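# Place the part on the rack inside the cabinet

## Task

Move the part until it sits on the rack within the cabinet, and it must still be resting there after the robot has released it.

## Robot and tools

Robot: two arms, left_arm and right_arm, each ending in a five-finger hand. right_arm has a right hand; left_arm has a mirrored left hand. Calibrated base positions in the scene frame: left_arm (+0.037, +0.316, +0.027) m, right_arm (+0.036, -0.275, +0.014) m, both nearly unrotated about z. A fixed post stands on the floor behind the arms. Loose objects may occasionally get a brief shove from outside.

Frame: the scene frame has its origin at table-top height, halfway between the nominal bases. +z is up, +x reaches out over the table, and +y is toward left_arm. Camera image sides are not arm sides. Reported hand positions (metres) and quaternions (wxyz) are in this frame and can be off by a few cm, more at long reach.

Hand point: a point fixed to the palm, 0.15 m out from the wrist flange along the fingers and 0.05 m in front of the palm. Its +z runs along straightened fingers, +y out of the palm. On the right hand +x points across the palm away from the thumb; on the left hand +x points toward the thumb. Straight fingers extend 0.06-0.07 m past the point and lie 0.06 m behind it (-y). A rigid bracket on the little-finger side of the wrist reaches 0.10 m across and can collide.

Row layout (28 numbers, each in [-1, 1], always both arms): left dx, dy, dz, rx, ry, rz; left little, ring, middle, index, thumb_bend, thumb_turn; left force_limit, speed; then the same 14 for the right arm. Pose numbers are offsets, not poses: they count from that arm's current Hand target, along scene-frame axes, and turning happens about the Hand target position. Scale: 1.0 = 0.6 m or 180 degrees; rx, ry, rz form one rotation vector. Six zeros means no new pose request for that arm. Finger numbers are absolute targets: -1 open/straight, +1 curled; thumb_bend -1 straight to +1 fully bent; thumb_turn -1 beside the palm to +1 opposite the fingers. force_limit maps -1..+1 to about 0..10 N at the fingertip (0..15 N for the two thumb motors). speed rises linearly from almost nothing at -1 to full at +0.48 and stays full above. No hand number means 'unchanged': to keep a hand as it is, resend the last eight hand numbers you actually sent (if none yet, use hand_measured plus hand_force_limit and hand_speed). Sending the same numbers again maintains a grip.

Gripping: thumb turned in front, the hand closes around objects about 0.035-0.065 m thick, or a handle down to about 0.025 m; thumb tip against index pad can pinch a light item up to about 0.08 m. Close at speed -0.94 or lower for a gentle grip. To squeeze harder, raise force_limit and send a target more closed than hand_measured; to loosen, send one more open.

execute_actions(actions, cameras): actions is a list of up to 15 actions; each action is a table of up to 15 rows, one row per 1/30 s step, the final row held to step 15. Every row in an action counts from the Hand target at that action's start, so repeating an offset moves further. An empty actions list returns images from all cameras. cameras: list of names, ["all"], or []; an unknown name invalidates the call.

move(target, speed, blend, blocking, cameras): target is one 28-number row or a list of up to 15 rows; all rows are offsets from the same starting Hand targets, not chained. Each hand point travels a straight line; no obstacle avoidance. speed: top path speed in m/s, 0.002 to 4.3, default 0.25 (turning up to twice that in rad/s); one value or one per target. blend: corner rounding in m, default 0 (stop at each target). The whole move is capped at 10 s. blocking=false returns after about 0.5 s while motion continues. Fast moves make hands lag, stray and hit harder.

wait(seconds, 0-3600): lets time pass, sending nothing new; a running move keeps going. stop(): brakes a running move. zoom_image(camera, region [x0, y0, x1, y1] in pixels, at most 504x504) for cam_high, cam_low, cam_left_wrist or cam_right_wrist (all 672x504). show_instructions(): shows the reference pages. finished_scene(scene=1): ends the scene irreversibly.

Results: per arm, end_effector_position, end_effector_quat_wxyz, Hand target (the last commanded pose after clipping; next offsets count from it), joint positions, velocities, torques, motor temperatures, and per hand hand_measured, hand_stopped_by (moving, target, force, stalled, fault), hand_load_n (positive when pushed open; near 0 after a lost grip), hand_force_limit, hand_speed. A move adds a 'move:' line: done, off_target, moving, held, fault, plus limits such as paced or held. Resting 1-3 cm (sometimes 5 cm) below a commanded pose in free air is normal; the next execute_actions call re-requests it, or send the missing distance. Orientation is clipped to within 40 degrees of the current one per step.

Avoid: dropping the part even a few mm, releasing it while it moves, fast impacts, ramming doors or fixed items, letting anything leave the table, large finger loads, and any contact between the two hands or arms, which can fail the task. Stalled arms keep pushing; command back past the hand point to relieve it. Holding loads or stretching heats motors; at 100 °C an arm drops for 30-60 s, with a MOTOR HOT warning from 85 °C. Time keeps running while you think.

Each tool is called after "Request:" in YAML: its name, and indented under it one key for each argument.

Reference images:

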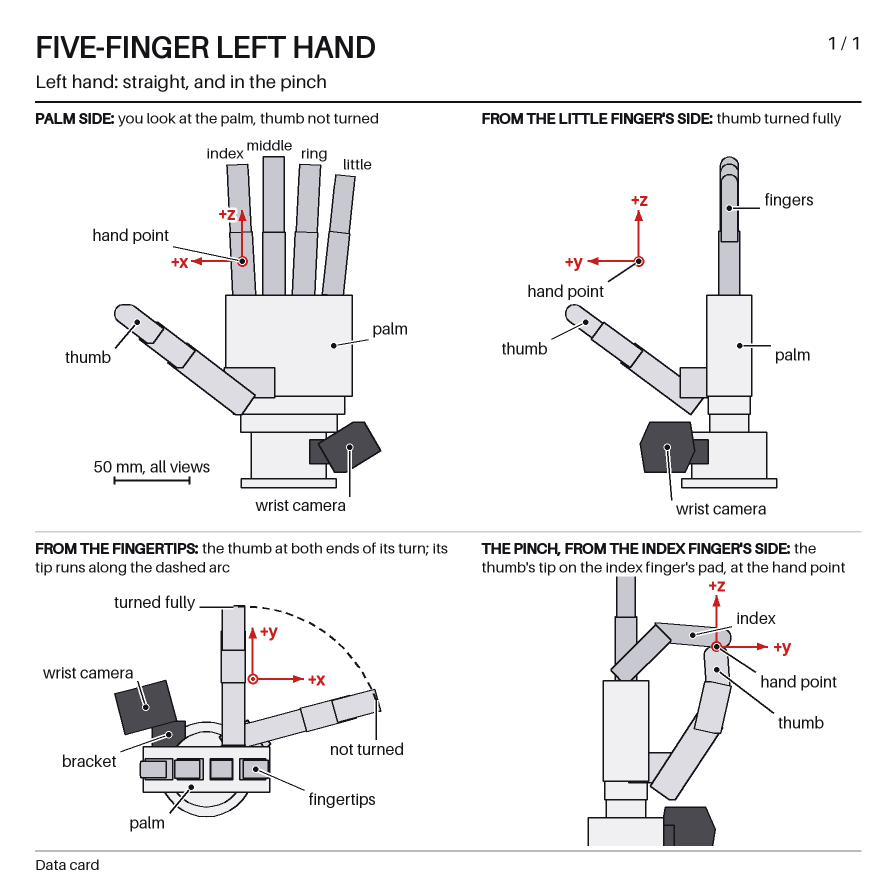

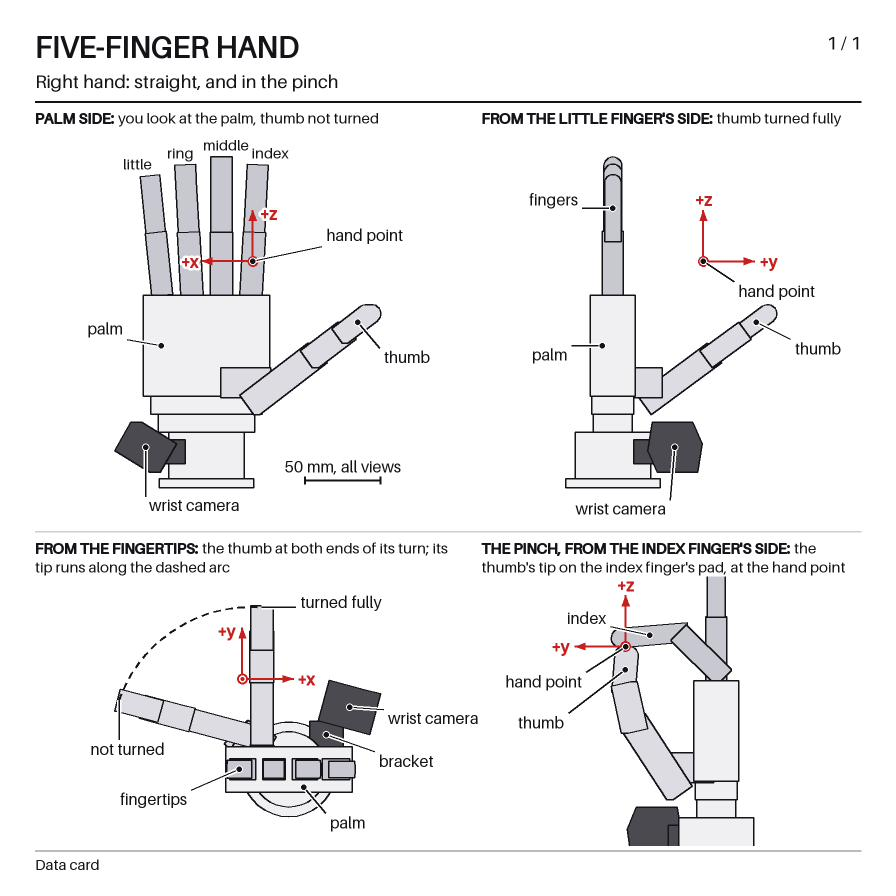

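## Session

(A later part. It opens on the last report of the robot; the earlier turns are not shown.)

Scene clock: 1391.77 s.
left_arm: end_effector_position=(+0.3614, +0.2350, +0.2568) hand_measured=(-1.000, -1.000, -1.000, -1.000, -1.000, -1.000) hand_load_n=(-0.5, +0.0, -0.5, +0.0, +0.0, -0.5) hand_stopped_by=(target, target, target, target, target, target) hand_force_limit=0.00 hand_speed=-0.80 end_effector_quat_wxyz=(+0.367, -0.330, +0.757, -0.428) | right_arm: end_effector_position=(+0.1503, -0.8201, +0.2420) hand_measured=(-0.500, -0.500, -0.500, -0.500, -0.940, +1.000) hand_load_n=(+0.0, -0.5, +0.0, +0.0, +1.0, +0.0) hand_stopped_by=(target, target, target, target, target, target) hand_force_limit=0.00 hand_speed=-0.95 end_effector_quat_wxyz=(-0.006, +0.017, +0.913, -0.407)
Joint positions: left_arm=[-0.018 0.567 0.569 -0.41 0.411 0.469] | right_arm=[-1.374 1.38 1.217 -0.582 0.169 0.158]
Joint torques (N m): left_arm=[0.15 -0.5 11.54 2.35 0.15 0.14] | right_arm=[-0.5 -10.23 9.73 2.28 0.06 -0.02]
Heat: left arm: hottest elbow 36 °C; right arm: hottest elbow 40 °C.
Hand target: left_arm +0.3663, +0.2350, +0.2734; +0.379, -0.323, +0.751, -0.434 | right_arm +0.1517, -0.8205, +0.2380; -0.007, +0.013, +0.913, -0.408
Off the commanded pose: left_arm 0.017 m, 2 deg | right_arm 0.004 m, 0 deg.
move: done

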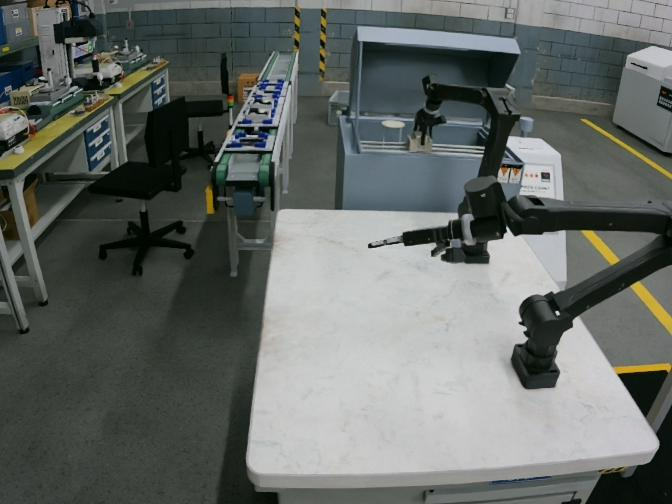

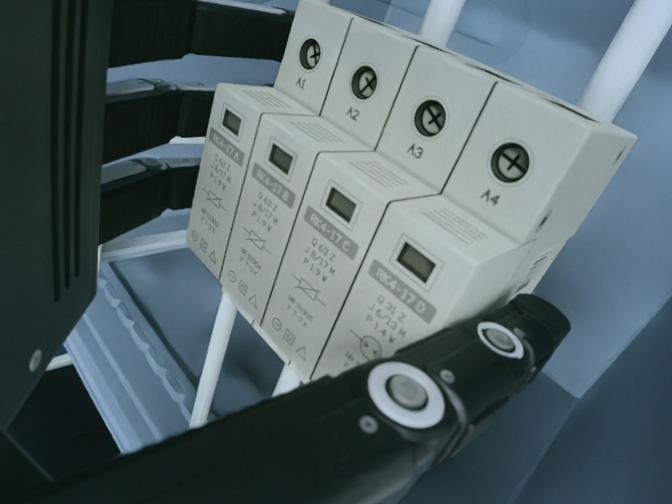

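Request:
move:
  target: [0,0,0,0,0,0,-1,-1,-1,-1,-1,-1,0,-0.8,0,0,0,0,0,0,-0.8,-0.8,-0.8,-0.8,-1,1,0.0,-0.9]
  speed: 0.03
  cameras: ["cam_right_wrist"]

Request:
move:
  target: [0,0,0,0,0,0,-1,-1,-1,-1,-1,-1,0,-0.8,0.005,-0.013,0.072,-0.0218,-0.0047,0,-0.8,-0.8,-0.8,-0.8,-1,1,0.0,-0.9]
  speed: 0.04
  cameras: ["cam_high","cam_low","cam_right_wrist"]

Request:
zoom_image:
  camera: "cam_right_wrist"
  region: [340, 0, 672, 330]

Scene clock: 1407.17 s.
left_arm: end_effector_position=(+0.3614, +0.2350, +0.2568) hand_measured=(-1.000, -1.000, -1.000, -1.000, -1.000, -1.000) hand_load_n=(+0.0, -0.5, +0.0, +0.0, +0.0, +0.0) hand_stopped_by=(target, target, target, target, target, target) hand_force_limit=0.00 hand_speed=-0.80 end_effector_quat_wxyz=(+0.367, -0.330, +0.757, -0.428) | right_arm: end_effector_position=(+0.1503, -0.8201, +0.2420) hand_measured=(-0.800, -0.800, -0.800, -0.800, -1.000, +1.000) hand_load_n=(+0.0, +0.0, +0.0, +0.0, +0.0, +0.0) hand_stopped_by=(target, target, target, target, target, target) hand_force_limit=0.00 hand_speed=-0.90 end_effector_quat_wxyz=(-0.006, +0.017, +0.913, -0.407)
Joint positions: left_arm=[-0.018 0.567 0.569 -0.41 0.411 0.469] | right_arm=[-1.374 1.38 1.217 -0.582 0.169 0.158]
Joint torques (N m): left_arm=[0.21 -0.44 11.55 2.33 0.15 0.14] | right_arm=[-0.44 -10.23 9.74 2.26 0.06 -0.02]
Heat: left arm: hottest elbow 36 °C; right arm: hottest elbow 40 °C.
Hand target: left_arm +0.3663, +0.2350, +0.2734; +0.379, -0.323, +0.751, -0.434 | right_arm +0.1517, -0.8205, +0.2380; -0.007, +0.013, +0.913, -0.408
Off the commanded pose: left_arm 0.017 m, 2 deg | right_arm 0.004 m, 0 deg.
move: done

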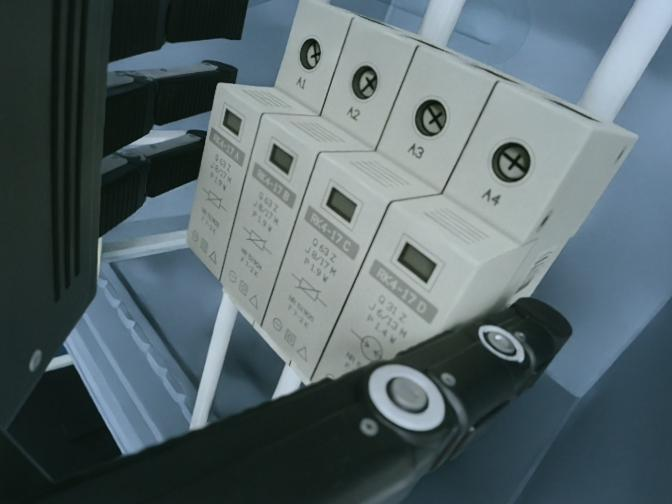

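Scene clock: 1408.57 s.
left_arm: end_effector_position=(+0.3614, +0.2350, +0.2568) hand_measured=(-1.000, -1.000, -1.000, -1.000, -1.000, -1.000) hand_load_n=(+0.0, +0.0, +0.0, +0.0, +0.0, +0.0) hand_stopped_by=(target, target, target, target, target, target) hand_force_limit=0.00 hand_speed=-0.80 end_effector_quat_wxyz=(+0.367, -0.330, +0.757, -0.428) | right_arm: end_effector_position=(+0.1499, -0.8186, +0.2499) hand_measured=(-0.800, -0.800, -0.800, -0.800, -1.000, +1.000) hand_load_n=(+0.0, +0.0, +0.0, +0.0, +0.0, +0.0) hand_stopped_by=(target, target, target, target, target, target) hand_force_limit=0.00 hand_speed=-0.90 end_effector_quat_wxyz=(-0.005, +0.017, +0.910, -0.414)
Joint positions: left_arm=[-0.018 0.567 0.569 -0.41 0.411 0.469] | right_arm=[-1.374 1.365 1.217 -0.582 0.169 0.158]
Joint torques (N m): left_arm=[0.15 -0.5 11.54 2.35 0.15 0.14] | right_arm=[-0.26 -11.46 14.35 1.69 0.08 0]
Heat: left arm: hottest elbow 36 °C; right arm: hottest elbow 40 °C.
Hand target: left_arm +0.3663, +0.2350, +0.2734; +0.379, -0.323, +0.751, -0.434 | right_arm +0.1547, -0.8284, +0.2811; +0.001, +0.016, +0.899, -0.438
Off the commanded pose: left_arm 0.017 m, 2 deg | right_arm 0.033 m, 3 deg.
move: off_target (right_arm)

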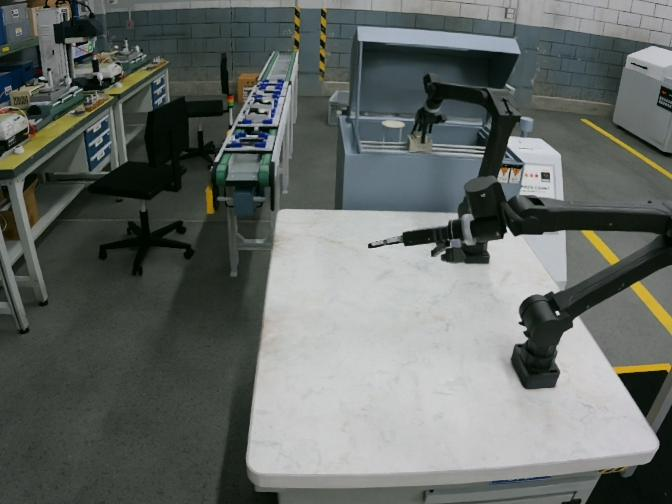

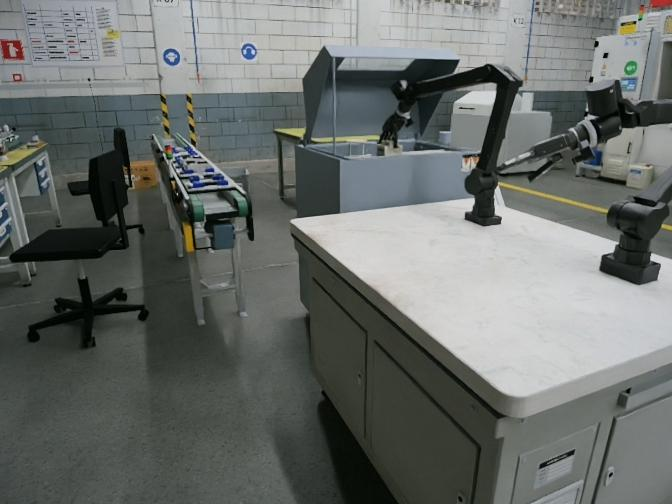

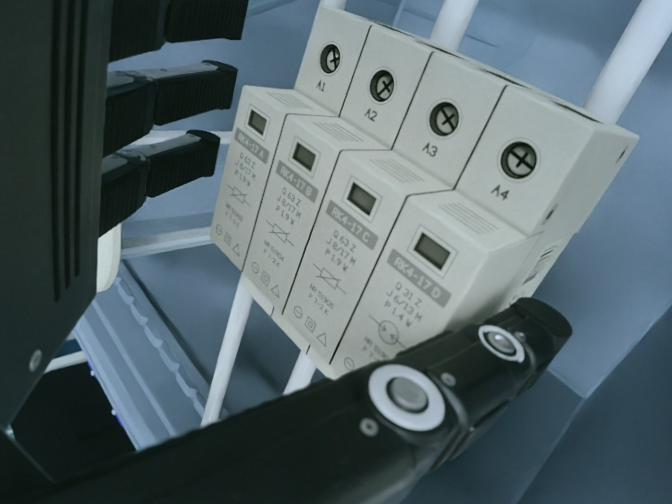

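Scaled by 1.518.

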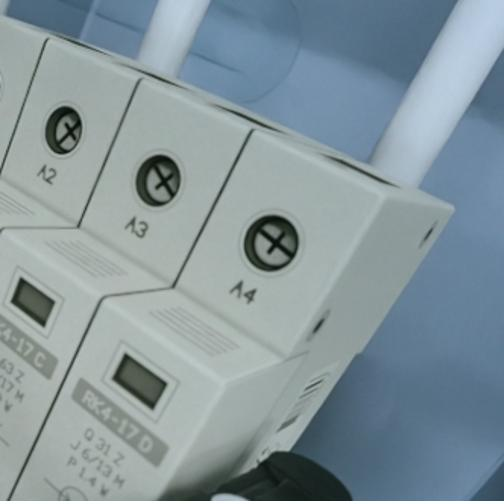

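Request:
move:
  target:
    - [0,0,0,0,0,0,-1,-1,-1,-1,-1,-1,0,-0.8,0,0.012,0.01,0,0,0,-0.8,-0.8,-0.8,-0.8,-1,1,0.0,-0.9]
    - [0,0,0,0,0,0,-1,-1,-1,-1,-1,-1,0,-0.8,0,0.018,0.13,0,0,0,-0.8,-0.8,-0.8,-0.8,-1,1,0.0,-0.9]
  speed: 0.05
  blend: [0.004,0]
  cameras: ["cam_high","cam_low","cam_right_wrist"]

Request:
zoom_image:
  camera: "cam_high"
  region: [380, 80, 480, 180]

Scene clock: 1423.00 s.
left_arm: end_effector_position=(+0.3614, +0.2350, +0.2568) hand_measured=(-1.000, -1.000, -1.000, -1.000, -1.000, -1.000) hand_load_n=(-0.5, +0.0, +0.0, +0.0, +0.0, +0.0) hand_stopped_by=(target, target, target, target, target, target) hand_force_limit=0.00 hand_speed=-0.80 end_effector_quat_wxyz=(+0.367, -0.330, +0.757, -0.428) | right_arm: end_effector_position=(+0.1498, -0.8110, +0.3237) hand_measured=(-0.800, -0.800, -0.800, -0.800, -1.000, +1.000) hand_load_n=(+0.0, +0.0, +0.0, +0.0, +0.0, +0.0) hand_stopped_by=(target, target, target, target, target, target) hand_force_limit=0.00 hand_speed=-0.90 end_effector_quat_wxyz=(-0.005, +0.016, +0.910, -0.414)
Joint positions: left_arm=[-0.018 0.567 0.569 -0.41 0.411 0.469] | right_arm=[-1.37 1.336 1.384 -0.779 0.173 0.158]
Joint torques (N m): left_arm=[0.09 -0.5 11.56 2.35 0.15 0.14] | right_arm=[-0.09 -10.93 15.66 1.29 0.08 0.02]
Heat: left arm: hottest elbow 36 °C; right arm: hottest elbow 42 °C.
Hand target: left_arm +0.3663, +0.2350, +0.2734; +0.379, -0.323, +0.751, -0.434 | right_arm +0.1548, -0.8175, +0.3591; +0.001, +0.016, +0.899, -0.438
Off the commanded pose: left_arm 0.017 m, 2 deg | right_arm 0.036 m, 3 deg.
move: off_target (right_arm)

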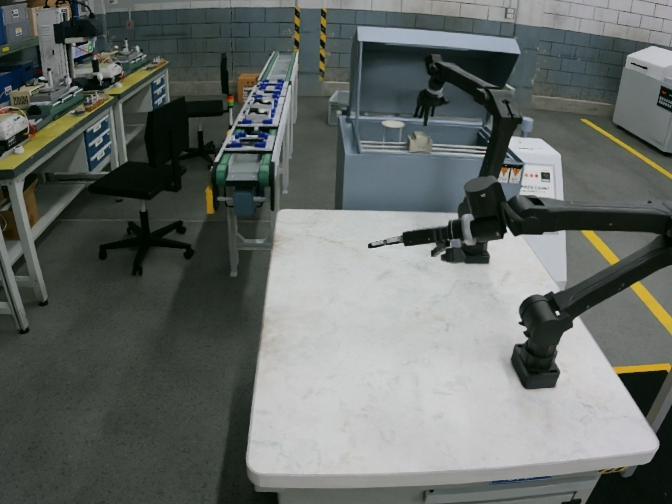

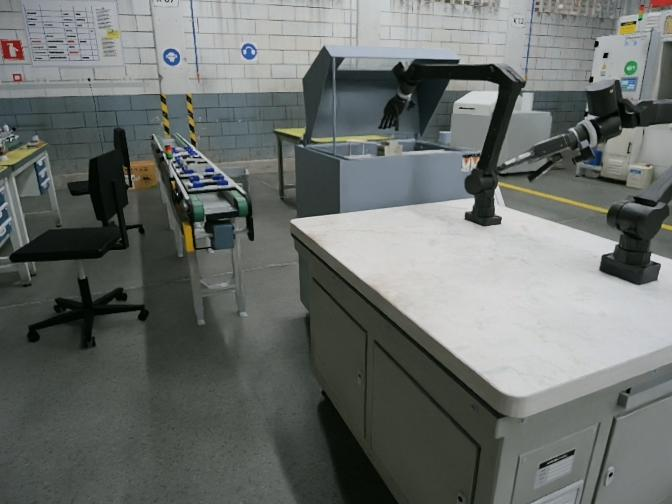

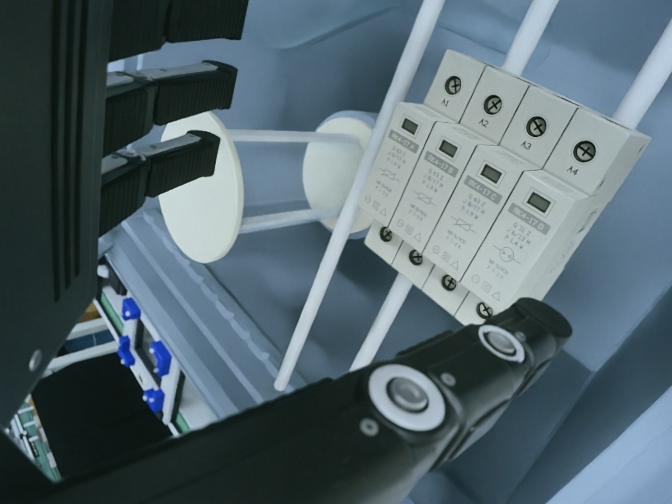

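Scaled by 5.040.

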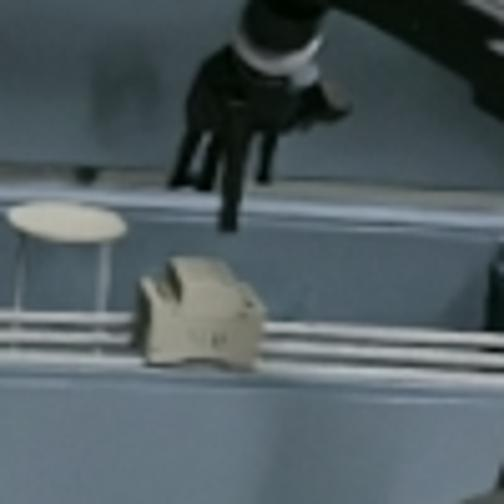

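Request:
move:
  target:
    - [0,0,0,0,0,0,-1,-1,-1,-1,-1,-1,0,-0.8,0,0.03,0.15,0,0,0,-0.8,-0.8,-0.8,-0.8,-1,1,0.0,-0.9]
    - [0,0,0,0,0,0,-1,-1,-1,-1,-1,-1,0,-0.8,0.05,0.35,0.15,0,0,0,-0.8,-0.8,-0.8,-0.8,-1,1,0.0,-0.9]
  speed: 0.15
  blend: [0.03,0]
  cameras: ["all"]

Request:
zoom_image:
  camera: "cam_high"
  region: [380, 80, 480, 180]

Request:
zoom_image:
  camera: "cam_right_wrist"
  region: [340, 0, 672, 330]

Scene clock: 1437.70 s.
left_arm: end_effector_position=(+0.3614, +0.2350, +0.2568) hand_measured=(-1.000, -1.000, -1.000, -1.000, -1.000, -1.000) hand_load_n=(+0.0, +0.0, +0.0, +0.0, +0.0, +0.0) hand_stopped_by=(target, target, target, target, target, target) hand_force_limit=0.00 hand_speed=-0.80 end_effector_quat_wxyz=(+0.367, -0.330, +0.757, -0.428) | right_arm: end_effector_position=(+0.1842, -0.6090, +0.4557) hand_measured=(-0.800, -0.800, -0.800, -0.800, -1.000, +1.000) hand_load_n=(-0.5, +0.0, +0.0, +0.0, +0.0, +0.0) hand_stopped_by=(target, target, target, target, target, target) hand_force_limit=0.00 hand_speed=-0.90 end_effector_quat_wxyz=(+0.003, +0.015, +0.895, -0.447)
Joint positions: left_arm=[-0.018 0.567 0.569 -0.41 0.411 0.469] | right_arm=[-1.067 0.932 1.422 -1.202 0.402 0.35]
Joint torques (N m): left_arm=[0.15 -0.44 11.55 2.33 0.15 0.14] | right_arm=[-0.38 -2.32 8.73 1.28 0.2 0.11]
Heat: left arm: hottest elbow 36 °C; right arm: hottest elbow 44 °C.
Hand target: left_arm +0.3663, +0.2350, +0.2734; +0.379, -0.323, +0.751, -0.434 | right_arm +0.1847, -0.6075, +0.4491; +0.000, +0.016, +0.899, -0.438
Off the commanded pose: left_arm 0.017 m, 2 deg | right_arm 0.007 m, 1 deg.
move: done

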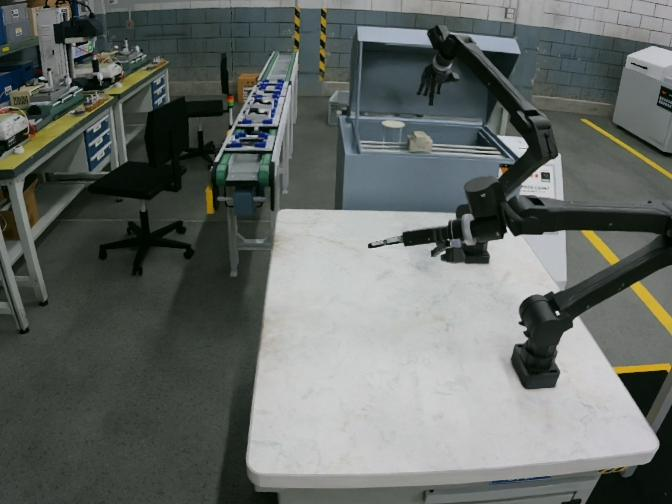

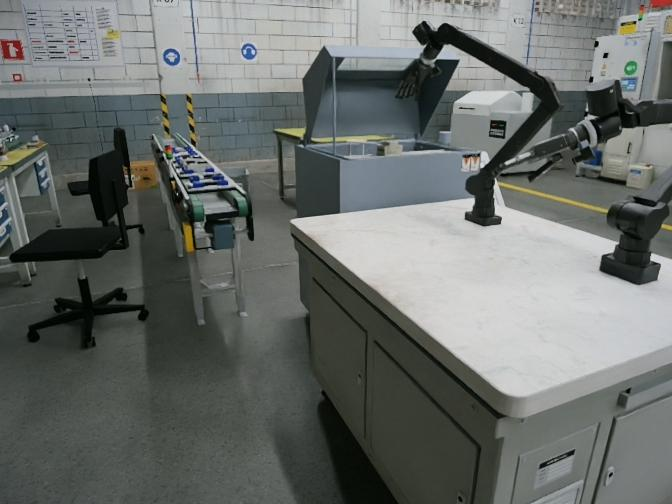

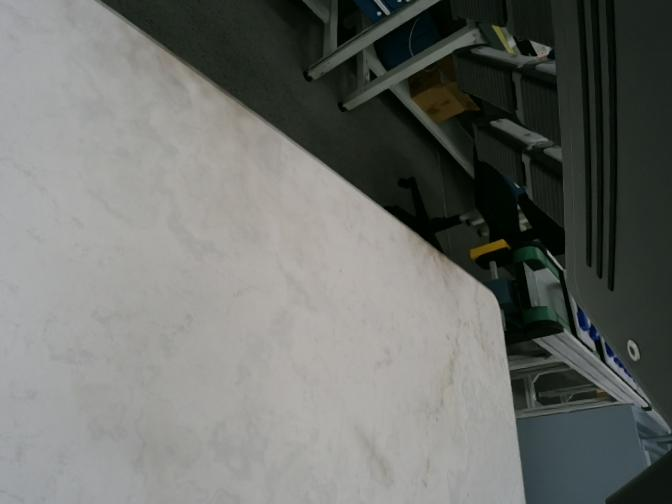

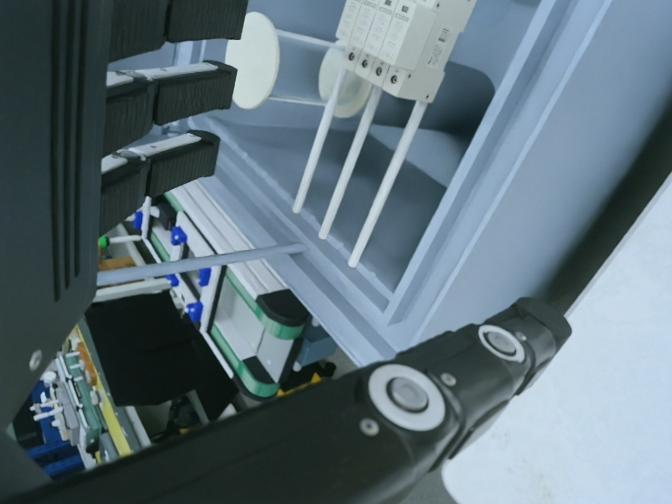

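Scaled by 5.040.

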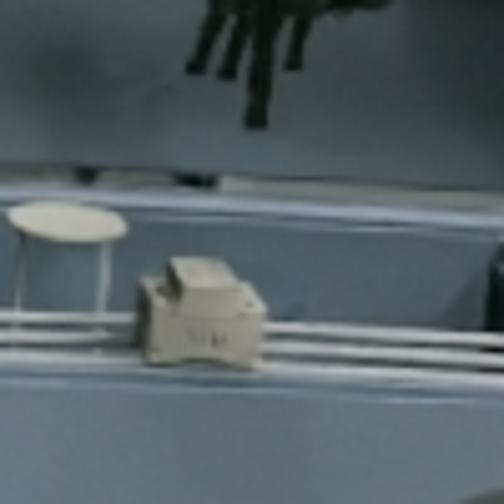

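Scaled by 1.518.

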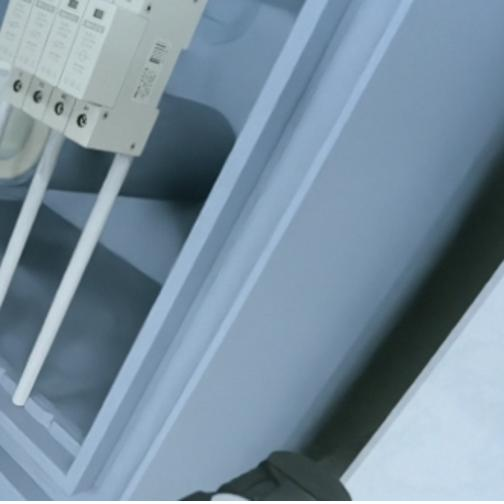

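Request:
finished_scene:

The scene is finished: the task was done.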